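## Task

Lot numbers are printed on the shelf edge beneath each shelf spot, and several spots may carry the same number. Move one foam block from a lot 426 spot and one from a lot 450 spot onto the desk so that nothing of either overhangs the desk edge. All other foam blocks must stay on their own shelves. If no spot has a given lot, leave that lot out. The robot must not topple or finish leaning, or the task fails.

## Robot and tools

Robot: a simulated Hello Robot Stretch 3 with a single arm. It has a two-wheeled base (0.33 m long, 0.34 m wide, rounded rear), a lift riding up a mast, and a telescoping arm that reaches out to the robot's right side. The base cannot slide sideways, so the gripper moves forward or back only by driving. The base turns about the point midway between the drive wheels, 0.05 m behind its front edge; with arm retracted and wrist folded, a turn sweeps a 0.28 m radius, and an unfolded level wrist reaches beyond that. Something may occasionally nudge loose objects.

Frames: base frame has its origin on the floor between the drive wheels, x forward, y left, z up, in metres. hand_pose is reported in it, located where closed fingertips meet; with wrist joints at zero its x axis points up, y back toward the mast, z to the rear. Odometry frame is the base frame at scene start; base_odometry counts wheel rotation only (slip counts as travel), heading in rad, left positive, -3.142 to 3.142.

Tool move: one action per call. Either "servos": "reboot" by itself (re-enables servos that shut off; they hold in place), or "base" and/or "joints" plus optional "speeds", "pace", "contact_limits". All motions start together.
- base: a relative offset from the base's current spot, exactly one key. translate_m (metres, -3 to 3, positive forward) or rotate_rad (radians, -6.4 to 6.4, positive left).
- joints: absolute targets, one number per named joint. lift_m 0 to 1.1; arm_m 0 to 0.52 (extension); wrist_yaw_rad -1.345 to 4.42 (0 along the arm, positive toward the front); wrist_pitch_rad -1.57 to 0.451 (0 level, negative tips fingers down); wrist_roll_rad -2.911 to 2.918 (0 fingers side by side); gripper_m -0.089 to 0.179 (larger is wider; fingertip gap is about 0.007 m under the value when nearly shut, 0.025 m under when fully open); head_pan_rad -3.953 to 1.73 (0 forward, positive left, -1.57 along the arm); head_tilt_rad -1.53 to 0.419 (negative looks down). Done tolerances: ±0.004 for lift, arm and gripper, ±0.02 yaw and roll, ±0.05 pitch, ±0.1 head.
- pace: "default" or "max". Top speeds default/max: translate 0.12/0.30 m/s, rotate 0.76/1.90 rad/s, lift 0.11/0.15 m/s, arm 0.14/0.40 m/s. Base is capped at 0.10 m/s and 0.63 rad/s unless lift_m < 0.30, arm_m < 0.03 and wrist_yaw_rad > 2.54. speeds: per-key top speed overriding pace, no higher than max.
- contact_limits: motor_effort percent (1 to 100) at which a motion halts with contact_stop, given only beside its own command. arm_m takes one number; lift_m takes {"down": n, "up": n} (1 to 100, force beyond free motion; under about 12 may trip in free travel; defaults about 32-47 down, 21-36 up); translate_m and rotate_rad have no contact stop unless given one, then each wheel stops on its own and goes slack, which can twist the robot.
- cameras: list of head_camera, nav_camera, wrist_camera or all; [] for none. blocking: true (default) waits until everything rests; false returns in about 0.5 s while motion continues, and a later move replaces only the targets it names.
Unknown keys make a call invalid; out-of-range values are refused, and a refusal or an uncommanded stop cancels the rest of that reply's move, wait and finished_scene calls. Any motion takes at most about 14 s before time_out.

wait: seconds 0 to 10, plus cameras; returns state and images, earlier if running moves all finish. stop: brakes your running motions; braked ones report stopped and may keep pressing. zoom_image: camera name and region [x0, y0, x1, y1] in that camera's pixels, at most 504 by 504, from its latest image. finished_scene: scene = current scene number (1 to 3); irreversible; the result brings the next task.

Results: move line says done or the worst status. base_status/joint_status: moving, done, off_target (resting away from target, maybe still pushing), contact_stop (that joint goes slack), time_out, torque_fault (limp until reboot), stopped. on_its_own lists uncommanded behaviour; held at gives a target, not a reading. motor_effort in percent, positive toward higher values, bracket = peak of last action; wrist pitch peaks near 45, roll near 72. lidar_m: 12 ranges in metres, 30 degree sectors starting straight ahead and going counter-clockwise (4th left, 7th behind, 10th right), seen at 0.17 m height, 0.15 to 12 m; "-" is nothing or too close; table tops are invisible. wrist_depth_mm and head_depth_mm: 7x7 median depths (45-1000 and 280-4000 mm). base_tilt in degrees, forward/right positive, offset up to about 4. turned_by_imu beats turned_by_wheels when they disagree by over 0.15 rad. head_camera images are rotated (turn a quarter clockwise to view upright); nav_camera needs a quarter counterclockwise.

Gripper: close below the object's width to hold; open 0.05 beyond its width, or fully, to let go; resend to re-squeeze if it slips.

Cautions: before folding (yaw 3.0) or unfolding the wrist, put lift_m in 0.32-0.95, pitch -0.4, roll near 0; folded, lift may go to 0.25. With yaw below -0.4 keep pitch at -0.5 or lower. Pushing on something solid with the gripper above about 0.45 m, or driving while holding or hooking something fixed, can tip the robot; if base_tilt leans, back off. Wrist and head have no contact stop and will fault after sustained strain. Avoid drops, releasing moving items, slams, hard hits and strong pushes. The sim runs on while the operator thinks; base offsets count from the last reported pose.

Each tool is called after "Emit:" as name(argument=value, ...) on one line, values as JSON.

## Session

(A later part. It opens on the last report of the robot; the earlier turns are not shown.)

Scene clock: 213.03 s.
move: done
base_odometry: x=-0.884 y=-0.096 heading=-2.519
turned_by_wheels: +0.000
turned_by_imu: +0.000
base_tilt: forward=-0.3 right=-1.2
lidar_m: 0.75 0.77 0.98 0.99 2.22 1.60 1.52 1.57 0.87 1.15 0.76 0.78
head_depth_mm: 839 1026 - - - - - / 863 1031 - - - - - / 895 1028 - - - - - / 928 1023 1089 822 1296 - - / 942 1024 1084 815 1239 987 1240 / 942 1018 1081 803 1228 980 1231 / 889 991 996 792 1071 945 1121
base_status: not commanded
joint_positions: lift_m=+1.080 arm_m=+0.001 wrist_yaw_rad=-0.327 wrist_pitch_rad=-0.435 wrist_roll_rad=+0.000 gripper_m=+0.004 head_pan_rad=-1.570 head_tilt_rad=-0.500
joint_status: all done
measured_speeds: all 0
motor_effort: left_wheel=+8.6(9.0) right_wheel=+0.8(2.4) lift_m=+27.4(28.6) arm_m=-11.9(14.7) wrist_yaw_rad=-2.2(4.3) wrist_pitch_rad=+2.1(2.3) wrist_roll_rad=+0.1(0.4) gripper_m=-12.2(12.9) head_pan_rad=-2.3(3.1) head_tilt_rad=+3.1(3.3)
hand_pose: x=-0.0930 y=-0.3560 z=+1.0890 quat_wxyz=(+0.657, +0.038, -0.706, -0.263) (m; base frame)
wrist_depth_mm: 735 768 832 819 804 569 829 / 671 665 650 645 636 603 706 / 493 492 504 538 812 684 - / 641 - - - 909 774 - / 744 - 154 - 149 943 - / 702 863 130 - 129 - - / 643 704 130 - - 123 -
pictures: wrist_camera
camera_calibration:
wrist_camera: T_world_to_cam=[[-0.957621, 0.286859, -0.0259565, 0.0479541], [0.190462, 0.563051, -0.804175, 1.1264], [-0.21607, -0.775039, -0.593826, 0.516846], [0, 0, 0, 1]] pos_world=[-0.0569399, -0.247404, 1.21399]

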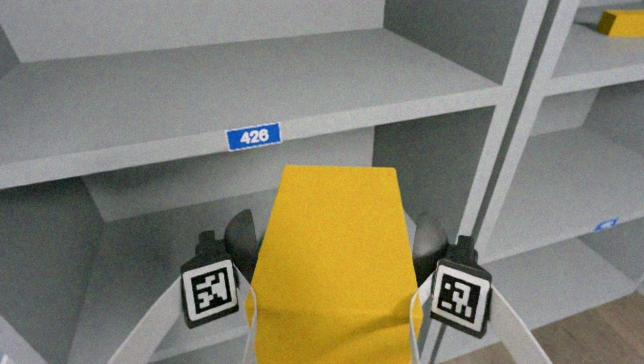

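Emit:
move(base={"translate_m": -0.8}, joints={"lift_m": 0.87, "wrist_yaw_rad": 0.0}, pace="max", cameras=[])

Emit:
move(base={"rotate_rad": 1.6}, pace="max", cameras=[])

Emit:
move(base={"translate_m": 1.05}, joints={"head_pan_rad": -1.57, "head_tilt_rad": -0.6}, pace="max", cameras=["wrist_camera", "nav_camera"])

Scene clock: 251.90 s.
move: done
base_odometry: x=-0.234 y=+0.370 heading=-2.519
turned_by_wheels: +0.000
turned_by_imu: +0.000
base_tilt: forward=-0.3 right=-1.2
lidar_m: 1.55 1.42 1.73 3.56 1.07 0.76 0.73 0.75 0.97 0.77 0.74 1.33
head_depth_mm: 839 1061 1125 855 1285 1050 1303 / 864 1050 1118 845 1273 1038 1300 / 895 1048 1117 895 1260 997 292 / 926 1046 1111 884 1253 944 285 / 959 1040 1106 874 1240 991 1202 / 797 904 924 805 970 952 1109 / 581 628 678 744 829 964 1170
base_status: done
joint_positions: lift_m=+0.870 arm_m=+0.001 wrist_yaw_rad=-0.003 wrist_pitch_rad=-0.436 wrist_roll_rad=+0.000 gripper_m=+0.004 head_pan_rad=-1.570 head_tilt_rad=-0.500
joint_status: all done
measured_speeds: all 0
motor_effort: left_wheel=-4.0(9.7) right_wheel=-7.2(14.0) lift_m=+29.1(30.3) arm_m=-9.0(11.8) wrist_yaw_rad=+1.6(5.0) wrist_pitch_rad=+2.4(2.6) wrist_roll_rad=+0.2(0.4) gripper_m=-12.3(13.1) head_pan_rad=-1.8(2.7) head_tilt_rad=+0.9(2.8)
hand_pose: x=-0.0221 y=-0.3677 z=+0.8787 quat_wxyz=(+0.691, +0.152, -0.690, -0.154) (m; base frame)
wrist_depth_mm: - 446 730 884 869 881 845 / - 483 730 949 948 949 839 / - 535 728 - - - 836 / 793 752 642 - 805 809 770 / 711 691 156 - 152 688 683 / - - 130 - 129 - 836 / - 955 130 - - 118 895
pictures: none
No camera images: "cameras" was empty.

Scene clock: 255.37 s.
move: done
base_odometry: x=-0.234 y=+0.370 heading=-0.920
turned_by_wheels: +1.600
turned_by_imu: +1.574
base_tilt: forward=-0.5 right=-1.1
lidar_m: 3.58 1.05 0.76 0.73 0.75 0.98 0.74 0.74 1.33 1.55 1.42 1.73
head_depth_mm: 1310 1428 1563 1728 1918 1662 1382 / 1305 1415 1540 1696 1894 1654 1389 / 1302 1414 1535 1692 1884 1634 291 / 1300 1406 1536 1680 1878 1531 285 / 1298 1399 1529 1679 1856 1627 1288 / 1293 1395 1525 1676 1856 1612 1313 / 1291 1401 1524 1701 1849 1610 1309
base_status: done
joint_positions: lift_m=+0.870 arm_m=+0.001 wrist_yaw_rad=-0.002 wrist_pitch_rad=-0.436 wrist_roll_rad=+0.000 gripper_m=+0.004 head_pan_rad=-1.570 head_tilt_rad=-0.500
joint_status: not commanded
measured_speeds: all 0
motor_effort: left_wheel=-7.5(13.1) right_wheel=+9.6(12.2) lift_m=+28.4(29.1) arm_m=-11.7(13.3) wrist_yaw_rad=+0.7(2.7) wrist_pitch_rad=+2.5(2.6) wrist_roll_rad=+0.2(0.3) gripper_m=-12.6(13.0) head_pan_rad=-1.6(2.3) head_tilt_rad=+1.4(2.3)
hand_pose: x=-0.0221 y=-0.3677 z=+0.8787 quat_wxyz=(+0.691, +0.152, -0.690, -0.154) (m; base frame)
wrist_depth_mm: - - - - - - - / - - - - - - - / - - - - - - 989 / - - - - - - - / - - 155 - 152 - - / - - 130 - 129 - - / - - 130 - - 123 -
pictures: none
No camera images: "cameras" was empty.

Scene clock: 266.80 s.
move: done
base_odometry: x=+0.402 y=-0.465 heading=-0.920
turned_by_wheels: +0.000
turned_by_imu: +0.001
base_tilt: forward=-0.5 right=-1.2
lidar_m: 2.53 1.07 0.77 0.74 0.77 1.04 1.77 2.09 1.62 1.07 0.99 1.57
head_depth_mm: 1302 1436 1583 1770 1906 1524 - / 1297 1432 1592 1763 1849 1552 - / 1294 1429 1535 1128 1705 485 357 / 1298 1430 1528 1117 1376 301 299 / 1289 1415 1534 1105 1745 1409 1214 / 1293 1422 1529 1094 1680 1481 1234 / 1290 1413 1518 1083 1709 1433 1227
base_status: done
joint_positions: lift_m=+0.870 arm_m=+0.001 wrist_yaw_rad=-0.002 wrist_pitch_rad=-0.436 wrist_roll_rad=+0.000 gripper_m=+0.004 head_pan_rad=-1.570 head_tilt_rad=-0.600
joint_status: all done
measured_speeds: all 0
motor_effort: left_wheel=+0.2(9.0) right_wheel=+9.8(15.3) lift_m=+26.8(28.9) arm_m=-5.1(12.5) wrist_yaw_rad=+2.4(3.0) wrist_pitch_rad=+2.4(2.6) wrist_roll_rad=-0.2(0.3) gripper_m=-12.9(13.1) head_pan_rad=-1.9(2.6) head_tilt_rad=-4.9(8.0)
hand_pose: x=-0.0221 y=-0.3677 z=+0.8787 quat_wxyz=(+0.691, +0.152, -0.690, -0.154) (m; base frame)
wrist_depth_mm: - - - - - - - / 844 838 833 814 866 - - / 628 617 612 609 604 - - / - - - - - - - / - - 155 - 152 - - / - - 130 - 129 - - / - - 130 - - 122 -
pictures: nav_camera (sideways), wrist_camera
camera_calibration:
nav_camera: T_world_to_cam=[[0.0174427, -0.542602, 0.839809, -1.04975], [-0.99979, -0.0184887, 0.00881997, 0.0447948], [0.0107412, -0.839786, -0.542811, 0.659583], [0, 0, 0, 1]] pos_world=[0.0560111, -0.0148565, 1.23922]
wrist_camera: T_world_to_cam=[[-0.999086, -0.0339371, -0.0259891, -0.00503562], [0.000680591, 0.595293, -0.803509, 0.95749], [0.0427398, -0.802792, -0.594726, 0.394548], [0, 0, 0, 1]] pos_world=[-0.0225456, -0.253418, 1.00387]

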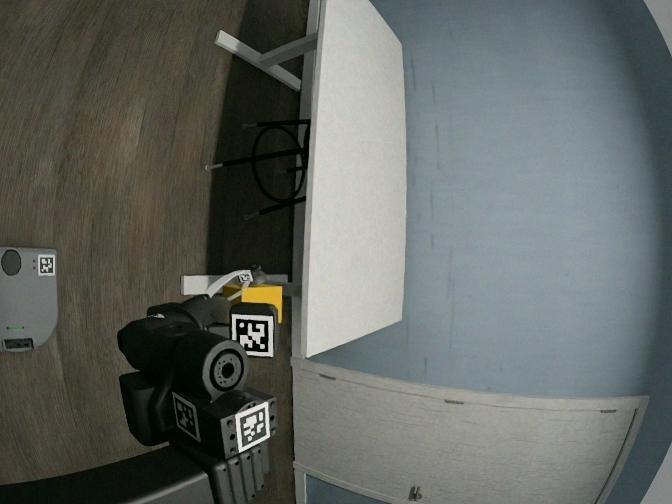

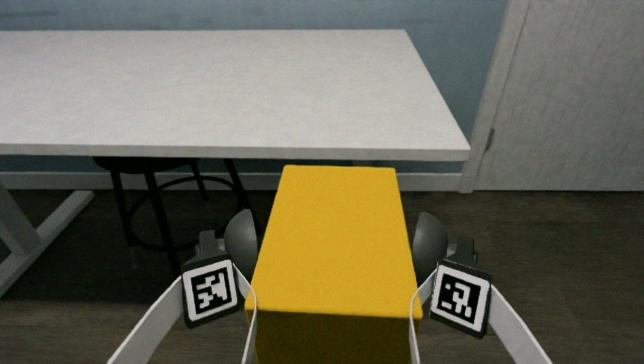

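Emit:
move(joints={"arm_m": 0.475}, contact_limits={"arm_m": 40}, speeds={"arm_m": 0.2}, cameras=[])

Emit:
move(joints={"lift_m": 0.77}, speeds={"lift_m": 0.07}, contact_limits={"lift_m": {"down": 14}}, cameras=["wrist_camera"])

Scene clock: 283.83 s.
move: done
base_odometry: x=+0.402 y=-0.465 heading=-0.920
turned_by_wheels: +0.000
turned_by_imu: +0.000
base_tilt: forward=-0.4 right=-1.2
lidar_m: 2.53 1.07 0.77 0.74 0.77 1.04 1.77 2.08 1.62 1.07 0.99 1.56
head_depth_mm: 1304 1435 1606 1745 314 - 1234 / 1300 1429 1564 413 345 1471 1262 / 1293 1424 1399 981 1699 1496 1250 / 1297 1425 1518 973 1440 1459 1250 / 1291 1418 1534 1101 1736 1485 1238 / 1289 1413 1524 1089 1674 1479 1229 / 1287 1418 1511 1083 1715 1435 1230
base_status: not commanded
joint_positions: lift_m=+0.870 arm_m=+0.475 wrist_yaw_rad=-0.002 wrist_pitch_rad=-0.436 wrist_roll_rad=+0.000 gripper_m=+0.004 head_pan_rad=-1.570 head_tilt_rad=-0.600
joint_status: all done
measured_speeds: all 0
motor_effort: left_wheel=+0.0(0.6) right_wheel=+9.9(10.5) lift_m=+25.4(26.6) arm_m=+11.6(14.7) wrist_yaw_rad=+1.6(3.5) wrist_pitch_rad=+2.5(2.5) wrist_roll_rad=+0.0(0.3) gripper_m=-12.3(13.0) head_pan_rad=-1.1(1.8) head_tilt_rad=-3.9(6.0)
contact_limits: arm_m 40 (drawing in: default 31, maximum 55; extending or still: default 39, maximum 69)
hand_pose: x=-0.0221 y=-0.8421 z=+0.8787 quat_wxyz=(+0.691, +0.152, -0.690, -0.154) (m; base frame)
wrist_depth_mm: 810 801 801 793 787 777 763 / 852 846 836 849 837 853 823 / 621 617 606 602 593 931 910 / 491 487 485 519 473 998 991 / 406 403 155 - 150 405 - / 347 354 128 - 129 326 - / 310 122 136 - 281 122 -
pictures: none
No camera images: "cameras" was empty.

Scene clock: 285.90 s.
move: done
base_odometry: x=+0.402 y=-0.465 heading=-0.920
turned_by_wheels: +0.000
turned_by_imu: +0.000
base_tilt: forward=-0.4 right=-1.2
lidar_m: 2.54 1.07 0.77 0.74 0.77 1.04 1.77 2.08 1.62 1.07 0.99 1.57
head_depth_mm: 1304 1431 1582 1771 1904 1520 303 / 1295 1431 1579 1753 468 367 320 / 1299 1423 1534 647 937 1505 1250 / 1291 1428 1535 742 1436 1463 1246 / 1292 1422 1534 1101 1739 1489 1244 / 1280 1420 1532 1090 1681 1475 1233 / 1289 1417 1511 1079 1710 1431 1229
base_status: not commanded
joint_positions: lift_m=+0.770 arm_m=+0.475 wrist_yaw_rad=-0.002 wrist_pitch_rad=-0.436 wrist_roll_rad=+0.000 gripper_m=+0.004 head_pan_rad=-1.570 head_tilt_rad=-0.600
joint_status: all done
measured_speeds: all 0
motor_effort: left_wheel=+0.3(0.5) right_wheel=+9.5(10.8) lift_m=+23.5(26.9) arm_m=+9.7(12.5) wrist_yaw_rad=+1.6(2.9) wrist_pitch_rad=+2.3(2.5) wrist_roll_rad=-0.2(0.3) gripper_m=-12.5(12.9) head_pan_rad=-0.6(1.7) head_tilt_rad=-3.8(4.9)
contact_limits: arm_m 40 (drawing in: default 31, maximum 55; extending or still: default 39, maximum 69); lift_m down 14 (down: maximum 72; up: maximum 65)
hand_pose: x=-0.0221 y=-0.8421 z=+0.7787 quat_wxyz=(+0.691, +0.152, -0.690, -0.154) (m; base frame)
wrist_depth_mm: 797 782 766 769 761 770 758 / 536 535 519 525 511 832 827 / 397 394 386 384 382 377 919 / 313 310 308 332 304 303 974 / 260 258 154 - 150 252 250 / 222 226 128 - 130 209 215 / 198 183 182 - 181 123 188
pictures: wrist_camera
camera_calibration:
wrist_camera: T_world_to_cam=[[-0.999086, -0.0339363, -0.0259903, -0.0237336], [0.000680609, 0.595319, -0.803489, 1.15956], [0.04274, -0.802772, -0.594752, -0.0457532], [0, 0, 0, 1]] pos_world=[-0.0225456, -0.727842, 0.903864]

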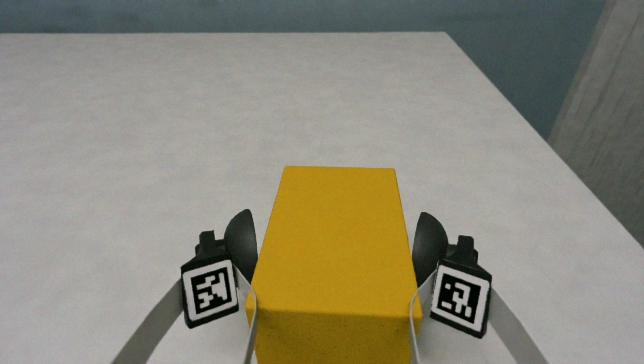

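Emit:
move(joints={"lift_m": 0.745}, speeds={"lift_m": 0.03}, contact_limits={"lift_m": {"down": 14}}, cameras=["wrist_camera"])

Scene clock: 328.20 s.
move: done
base_odometry: x=+0.402 y=-0.465 heading=-0.920
turned_by_wheels: +0.000
turned_by_imu: +0.000
base_tilt: forward=-0.3 right=-1.0
lidar_m: 2.53 1.07 0.77 0.74 0.77 1.04 1.77 2.08 1.62 1.07 0.99 1.57
head_depth_mm: 1302 1431 1594 1781 1910 1520 329 / 1303 1427 1590 1762 908 396 328 / 1298 1424 1537 666 905 1502 1252 / 1291 1425 1526 929 1448 1460 1247 / 1286 1418 1529 1107 1739 1484 1240 / 1293 1419 1523 1092 1669 1479 1235 / 1292 1414 1508 1080 1713 1443 1227
base_status: not commanded
joint_positions: lift_m=+0.745 arm_m=+0.475 wrist_yaw_rad=-0.002 wrist_pitch_rad=-0.436 wrist_roll_rad=+0.000 gripper_m=+0.004 head_pan_rad=-1.570 head_tilt_rad=-0.600
joint_status: all done
measured_speeds: all 0
motor_effort: left_wheel=-0.1(0.5) right_wheel=+9.3(10.6) lift_m=+24.0(26.7) arm_m=+4.5(6.4) wrist_yaw_rad=+1.6(3.2) wrist_pitch_rad=+2.4(2.5) wrist_roll_rad=+0.2(0.3) gripper_m=-12.2(13.1) head_pan_rad=-0.5(1.4) head_tilt_rad=-2.3(4.3)
contact_limits: arm_m 40 (drawing in: default 31, maximum 55; extending or still: default 39, maximum 69); lift_m down 14 (down: maximum 72; up: maximum 65)
hand_pose: x=-0.0221 y=-0.8421 z=+0.7537 quat_wxyz=(+0.691, +0.152, -0.690, -0.154) (m; base frame)
wrist_depth_mm: 717 711 690 676 664 787 760 / 463 455 447 446 439 507 833 / 340 337 334 330 327 323 897 / 270 268 266 286 260 259 259 / 223 222 156 - 149 216 216 / 191 189 128 - 129 179 185 / 167 122 157 - 155 122 162
pictures: wrist_camera
camera_calibration:
wrist_camera: T_world_to_cam=[[-0.999086, -0.0339359, -0.0259903, -0.024383], [0.000680851, 0.595319, -0.803489, 1.13947], [0.0427397, -0.802772, -0.594752, -0.0606216], [0, 0, 0, 1]] pos_world=[-0.0225456, -0.727842, 0.878865]

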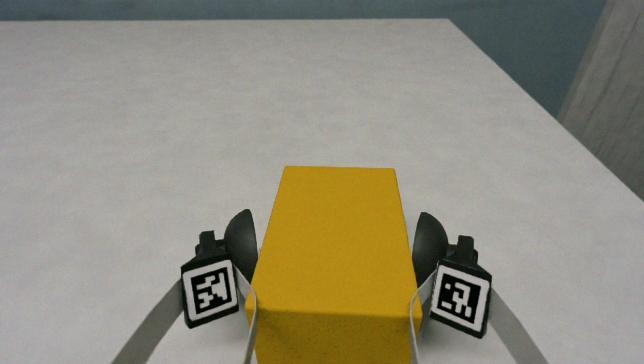

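Emit:
move(joints={"lift_m": 0.739}, speeds={"lift_m": 0.03}, contact_limits={"lift_m": {"down": 14}}, cameras=[])

Emit:
move(joints={"gripper_m": 0.17}, cameras=["wrist_camera"])

Emit:
move(joints={"lift_m": 0.87}, pace="max", cameras=[])

Emit:
move(joints={"arm_m": 0.0}, speeds={"arm_m": 0.3}, cameras=["wrist_camera"])

Scene clock: 339.63 s.
move: done
base_odometry: x=+0.402 y=-0.465 heading=-0.920
turned_by_wheels: +0.000
turned_by_imu: +0.000
base_tilt: forward=-0.3 right=-1.3
lidar_m: 2.53 1.07 0.77 0.74 0.77 1.04 1.77 2.08 1.62 1.07 0.99 1.56
head_depth_mm: 1303 1436 1587 1785 1911 1522 335 / 1297 1430 1589 1761 947 398 334 / 1294 1430 1536 679 899 1465 1251 / 1287 1429 1539 930 1444 1461 1248 / 1295 1415 1536 1102 1733 1492 1243 / 1290 1416 1529 1095 1679 1481 1238 / 1288 1423 1512 1081 1711 1430 1228
base_status: not commanded
joint_positions: lift_m=+0.739 arm_m=+0.475 wrist_yaw_rad=-0.002 wrist_pitch_rad=-0.436 wrist_roll_rad=+0.000 gripper_m=+0.004 head_pan_rad=-1.570 head_tilt_rad=-0.600
joint_status: all done
measured_speeds: all 0
motor_effort: left_wheel=-0.1(0.4) right_wheel=+10.1(10.3) lift_m=+23.9(26.3) arm_m=-0.6(1.1) wrist_yaw_rad=+2.1(2.8) wrist_pitch_rad=+2.5(2.5) wrist_roll_rad=+0.0(0.3) gripper_m=-12.3(13.1) head_pan_rad=-0.7(0.9) head_tilt_rad=-2.2(3.0)
contact_limits: arm_m 40 (drawing in: default 31, maximum 55; extending or still: default 39, maximum 69); lift_m down 14 (down: maximum 72; up: maximum 65)
hand_pose: x=-0.0221 y=-0.8421 z=+0.7477 quat_wxyz=(+0.691, +0.152, -0.690, -0.154) (m; base frame)
wrist_depth_mm: 686 679 663 647 632 770 769 / 440 441 433 426 421 450 832 / 328 324 322 319 316 312 887 / 259 258 256 277 252 250 249 / 214 214 156 - 150 208 207 / 183 183 128 - 129 174 178 / 160 122 151 - 153 123 156
pictures: none
No camera images: "cameras" was empty.

Scene clock: 341.83 s.
move: done
base_odometry: x=+0.402 y=-0.465 heading=-0.920
turned_by_wheels: +0.000
turned_by_imu: +0.000
base_tilt: forward=-0.3 right=-1.1
lidar_m: 2.53 1.06 0.77 0.74 0.77 1.04 1.77 2.08 1.62 1.07 0.99 1.56
head_depth_mm: 1304 1430 1584 1784 1919 1529 335 / 1303 1431 1588 1757 947 398 334 / 1294 1425 1540 679 901 1468 1253 / 1290 1426 1543 935 1442 1460 1247 / 1294 1418 1529 1102 1749 1487 1237 / 1290 1420 1528 1092 1662 1482 1239 / 1289 1412 1509 1085 1707 1434 1228
base_status: not commanded
joint_positions: lift_m=+0.739 arm_m=+0.475 wrist_yaw_rad=-0.002 wrist_pitch_rad=-0.436 wrist_roll_rad=+0.000 gripper_m=+0.170 head_pan_rad=-1.570 head_tilt_rad=-0.600
joint_status: all done
measured_speeds: all 0
motor_effort: left_wheel=+0.3(0.5) right_wheel=+10.0(10.7) lift_m=+23.5(24.4) arm_m=-3.1(3.4) wrist_yaw_rad=+1.3(3.0) wrist_pitch_rad=+2.4(2.5) wrist_roll_rad=+0.0(0.4) gripper_m=+0.8(83.9) head_pan_rad=-0.3(1.1) head_tilt_rad=-1.4(3.2)
contact_limits: arm_m 40 (drawing in: default 31, maximum 55; extending or still: default 39, maximum 69); lift_m down 14 (down: maximum 72; up: maximum 65)
hand_pose: x=-0.0221 y=-0.8421 z=+0.7477 quat_wxyz=(+0.691, +0.152, -0.690, -0.154) (m; base frame)
wrist_depth_mm: 693 683 662 650 636 783 754 / 445 440 433 427 421 450 850 / 328 322 321 318 316 312 893 / 260 258 257 277 252 249 249 / 215 213 213 - 209 208 207 / 117 127 176 - 174 174 119 / 116 155 158 - 154 152 109
pictures: wrist_camera
camera_calibration:
wrist_camera: T_world_to_cam=[[-0.999086, -0.0339363, -0.0259903, -0.0245392], [0.00068061, 0.595319, -0.803489, 1.13465], [0.0427399, -0.802772, -0.594752, -0.0641905], [0, 0, 0, 1]] pos_world=[-0.0225456, -0.727842, 0.872864]

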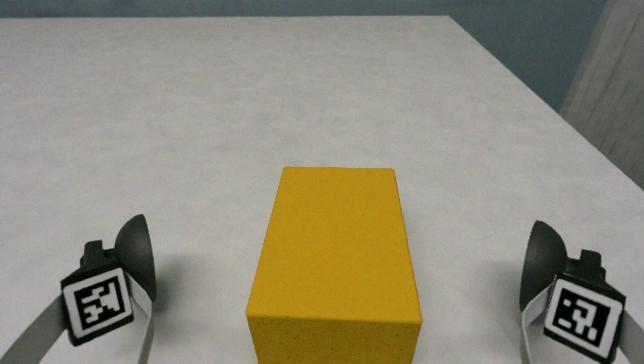

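Scene clock: 343.50 s.
move: done
base_odometry: x=+0.402 y=-0.465 heading=-0.920
turned_by_wheels: +0.000
turned_by_imu: +0.000
base_tilt: forward=-0.2 right=-1.3
lidar_m: 2.54 1.07 0.77 0.74 0.77 1.04 1.77 2.08 1.62 1.07 0.99 1.57
head_depth_mm: 1299 1432 1588 1747 315 - 1233 / 1300 1430 1569 413 345 1470 1261 / 1292 1423 1405 983 1705 1500 1256 / 1293 1419 1510 936 1449 1462 1250 / 1291 1420 1532 1053 1745 1491 1242 / 1294 1417 1528 1094 1672 1480 1236 / 1290 1409 1510 1080 1715 1434 1229
base_status: not commanded
joint_positions: lift_m=+0.870 arm_m=+0.475 wrist_yaw_rad=-0.002 wrist_pitch_rad=-0.436 wrist_roll_rad=+0.000 gripper_m=+0.170 head_pan_rad=-1.570 head_tilt_rad=-0.600
joint_status: all done
measured_speeds: all 0
motor_effort: left_wheel=+0.2(0.5) right_wheel=+10.1(10.4) lift_m=+29.1(32.9) arm_m=-5.4(5.6) wrist_yaw_rad=+1.9(2.4) wrist_pitch_rad=+2.5(2.6) wrist_roll_rad=-0.2(0.3) gripper_m=+0.6(1.1) head_pan_rad=-0.6(1.1) head_tilt_rad=-1.4(2.7)
contact_limits: arm_m 40 (drawing in: default 31, maximum 55; extending or still: default 39, maximum 69)
hand_pose: x=-0.0221 y=-0.8421 z=+0.8787 quat_wxyz=(+0.691, +0.152, -0.690, -0.154) (m; base frame)
wrist_depth_mm: 818 806 801 796 788 783 767 / 861 855 842 831 831 859 827 / 627 612 604 600 585 933 898 / 489 487 487 476 476 - - / 405 400 397 395 396 393 - / 117 141 340 338 339 325 120 / 117 292 300 282 295 288 109
pictures: none
No camera images: "cameras" was empty.

Scene clock: 347.47 s.
move: done
base_odometry: x=+0.402 y=-0.465 heading=-0.920
turned_by_wheels: +0.000
turned_by_imu: +0.000
base_tilt: forward=-0.2 right=-1.2
lidar_m: 2.54 1.07 0.77 0.74 0.77 1.04 1.77 2.08 1.62 1.07 0.99 1.56
head_depth_mm: 1303 1427 1589 1776 1915 1527 - / 1298 1425 1585 1766 1847 1517 - / 1297 1426 1536 1123 1705 1429 1287 / 1293 1424 1542 1112 1439 301 299 / 1296 1425 1532 1103 1738 1446 1187 / 1291 1419 1527 1094 1668 1440 1236 / 1285 1414 1508 1085 1717 1432 1236
base_status: not commanded
joint_positions: lift_m=+0.870 arm_m=+0.001 wrist_yaw_rad=-0.002 wrist_pitch_rad=-0.436 wrist_roll_rad=+0.000 gripper_m=+0.170 head_pan_rad=-1.570 head_tilt_rad=-0.600
joint_status: all done
measured_speeds: all 0
motor_effort: left_wheel=-0.2(0.7) right_wheel=+10.1(10.5) lift_m=+24.2(29.8) arm_m=-12.0(14.7) wrist_yaw_rad=+2.1(2.9) wrist_pitch_rad=+2.5(2.6) wrist_roll_rad=+0.0(0.5) gripper_m=+0.5(1.1) head_pan_rad=-0.3(1.1) head_tilt_rad=-1.0(2.0)
hand_pose: x=-0.0221 y=-0.3677 z=+0.8787 quat_wxyz=(+0.691, +0.152, -0.690, -0.154) (m; base frame)
wrist_depth_mm: - - - - - - - / 861 839 847 818 864 - - / 629 617 618 601 599 - - / - - - - - - - / - - - - - - - / 118 141 - - - 135 120 / 117 - - - - - 109
pictures: wrist_camera
camera_calibration:
wrist_camera: T_world_to_cam=[[-0.999086, -0.0339362, -0.0259903, -0.00503432], [0.000680645, 0.595319, -0.803489, 0.957476], [0.0427399, -0.802772, -0.594752, 0.394577], [0, 0, 0, 1]] pos_world=[-0.0225456, -0.253419, 1.00387]

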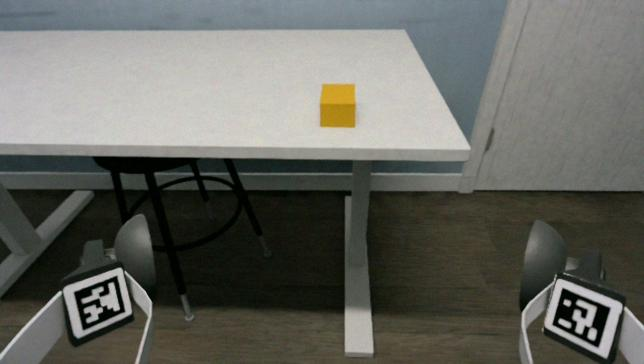

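Emit:
move(joints={"lift_m": 0.34, "wrist_yaw_rad": 3.0, "wrist_pitch_rad": -0.4, "gripper_m": 0.03, "head_pan_rad": 0.8, "head_tilt_rad": -0.4}, pace="max", cameras=[])

Emit:
move(joints={"lift_m": 0.285}, pace="max", cameras=[])

Emit:
move(base={"translate_m": 1.95}, pace="max", cameras=["nav_camera"])

Emit:
move(base={"rotate_rad": 1.6}, pace="max", cameras=[])

Scene clock: 368.67 s.
move: done
base_odometry: x=+0.402 y=-0.465 heading=-0.920
turned_by_wheels: +0.000
turned_by_imu: +0.000
base_tilt: forward=-0.4 right=-1.1
lidar_m: 2.53 1.07 0.77 0.74 0.77 1.04 1.77 2.08 1.62 1.07 0.99 1.57
head_depth_mm: 1269 1406 2536 2741 2545 1840 1458 / 1110 1212 1331 1481 1671 1770 1450 / 980 1060 1159 1262 1396 1566 1438 / 882 943 1017 1105 1207 1334 1389 / 806 859 909 977 1057 1149 1264 / 732 774 820 877 939 1012 1098 / 675 711 749 795 846 907 974
base_status: not commanded
joint_positions: lift_m=+0.340 arm_m=+0.001 wrist_yaw_rad=+2.997 wrist_pitch_rad=-0.420 wrist_roll_rad=+0.000 gripper_m=+0.030 head_pan_rad=+0.800 head_tilt_rad=-0.398
joint_status: all done
measured_speeds: all 0
motor_effort: left_wheel=+0.1(0.6) right_wheel=+9.4(10.7) lift_m=+26.6(28.8) arm_m=-11.5(12.8) wrist_yaw_rad=+2.8(7.0) wrist_pitch_rad=+3.2(6.2) wrist_roll_rad=-0.2(0.3) gripper_m=+0.0(82.5) head_pan_rad=-2.9(6.2) head_tilt_rad=-0.1(7.3)
hand_pose: x=+0.0110 y=+0.0763 z=+0.3523 quat_wxyz=(+0.197, +0.700, +0.097, +0.679) (m; base frame)
wrist_depth_mm: 694 138 723 752 754 796 817 / 752 149 781 823 846 872 899 / 830 163 847 903 928 953 956 / 860 189 784 842 832 813 811 / 694 667 209 661 685 690 667 / 597 589 128 147 131 580 578 / 513 514 270 336 479 499 504
pictures: none
No camera images: "cameras" was empty.

Scene clock: 369.80 s.
move: done
base_odometry: x=+0.402 y=-0.465 heading=-0.920
turned_by_wheels: +0.000
turned_by_imu: +0.000
base_tilt: forward=-0.3 right=-1.2
lidar_m: 2.53 1.07 0.77 0.74 0.77 1.04 1.77 2.08 1.62 1.07 0.99 1.57
head_depth_mm: 1277 1408 2542 2706 2532 1852 1458 / 1111 1211 1334 1488 1679 1754 1443 / 980 1060 1154 1265 1398 1565 1441 / 883 947 1020 1102 1205 1323 1386 / 807 858 912 978 1059 1154 1267 / 730 771 822 878 939 1011 1092 / 676 711 750 795 849 908 974
base_status: not commanded
joint_positions: lift_m=+0.285 arm_m=+0.001 wrist_yaw_rad=+2.997 wrist_pitch_rad=-0.419 wrist_roll_rad=+0.000 gripper_m=+0.030 head_pan_rad=+0.800 head_tilt_rad=-0.398
joint_status: all done
measured_speeds: all 0
motor_effort: left_wheel=-0.2(0.3) right_wheel=+9.7(10.3) lift_m=+25.0(27.3) arm_m=-11.2(11.9) wrist_yaw_rad=+1.9(3.1) wrist_pitch_rad=+3.1(3.2) wrist_roll_rad=-0.2(0.5) gripper_m=+0.5(0.8) head_pan_rad=-3.1(3.6) head_tilt_rad=-1.6(2.1)
hand_pose: x=+0.0110 y=+0.0763 z=+0.2973 quat_wxyz=(+0.197, +0.700, +0.097, +0.679) (m; base frame)
wrist_depth_mm: 696 139 726 750 770 797 818 / 753 149 774 814 840 885 898 / 816 163 842 870 891 911 908 / 763 188 676 734 728 721 719 / 622 600 208 584 595 601 589 / 519 524 128 148 131 512 509 / 461 279 264 277 423 444 440
pictures: none
No camera images: "cameras" was empty.

Scene clock: 377.70 s.
move: done
base_odometry: x=+1.583 y=-2.017 heading=-0.920
turned_by_wheels: +0.000
turned_by_imu: +0.001
base_tilt: forward=-0.3 right=-1.2
lidar_m: 0.59 0.61 0.83 2.23 0.95 1.08 2.90 1.74 1.33 1.53 0.85 0.62
head_depth_mm: 525 548 573 601 632 666 704 / 569 596 625 660 696 740 785 / 619 650 687 730 777 827 887 / 681 722 767 818 876 943 1023 / 757 808 865 928 1001 1094 1198 / 850 912 988 1076 1178 1302 1358 / 971 1058 1159 1280 1426 1594 1411
base_status: done
joint_positions: lift_m=+0.285 arm_m=+0.001 wrist_yaw_rad=+2.998 wrist_pitch_rad=-0.419 wrist_roll_rad=+0.000 gripper_m=+0.030 head_pan_rad=+0.800 head_tilt_rad=-0.400
joint_status: not commanded
measured_speeds: all 0
motor_effort: left_wheel=+0.3(13.8) right_wheel=+5.7(13.8) lift_m=+28.2(30.1) arm_m=-10.6(11.9) wrist_yaw_rad=+1.8(3.0) wrist_pitch_rad=+3.1(3.3) wrist_roll_rad=+0.0(0.3) gripper_m=+0.2(1.3) head_pan_rad=-2.9(3.6) head_tilt_rad=-3.3(4.9)
hand_pose: x=+0.0109 y=+0.0764 z=+0.2973 quat_wxyz=(+0.197, +0.700, +0.097, +0.680) (m; base frame)
wrist_depth_mm: 713 139 - - - 977 670 / 773 149 - - - 982 699 / 843 164 904 932 919 856 683 / 766 188 689 746 730 729 657 / 618 594 209 590 607 602 591 / 527 521 128 148 131 505 511 / 460 281 264 275 421 445 442
pictures: nav_camera (sideways)
camera_calibration:
nav_camera: T_world_to_cam=[[0.2422, 0.273808, 0.930789, -1.16979], [0.728076, -0.685388, 0.0121667, 0.029895], [0.641283, 0.674738, -0.365355, 0.424828], [0, 0, 0, 1]] pos_world=[-0.0108761, 0.0541414, 1.24368]

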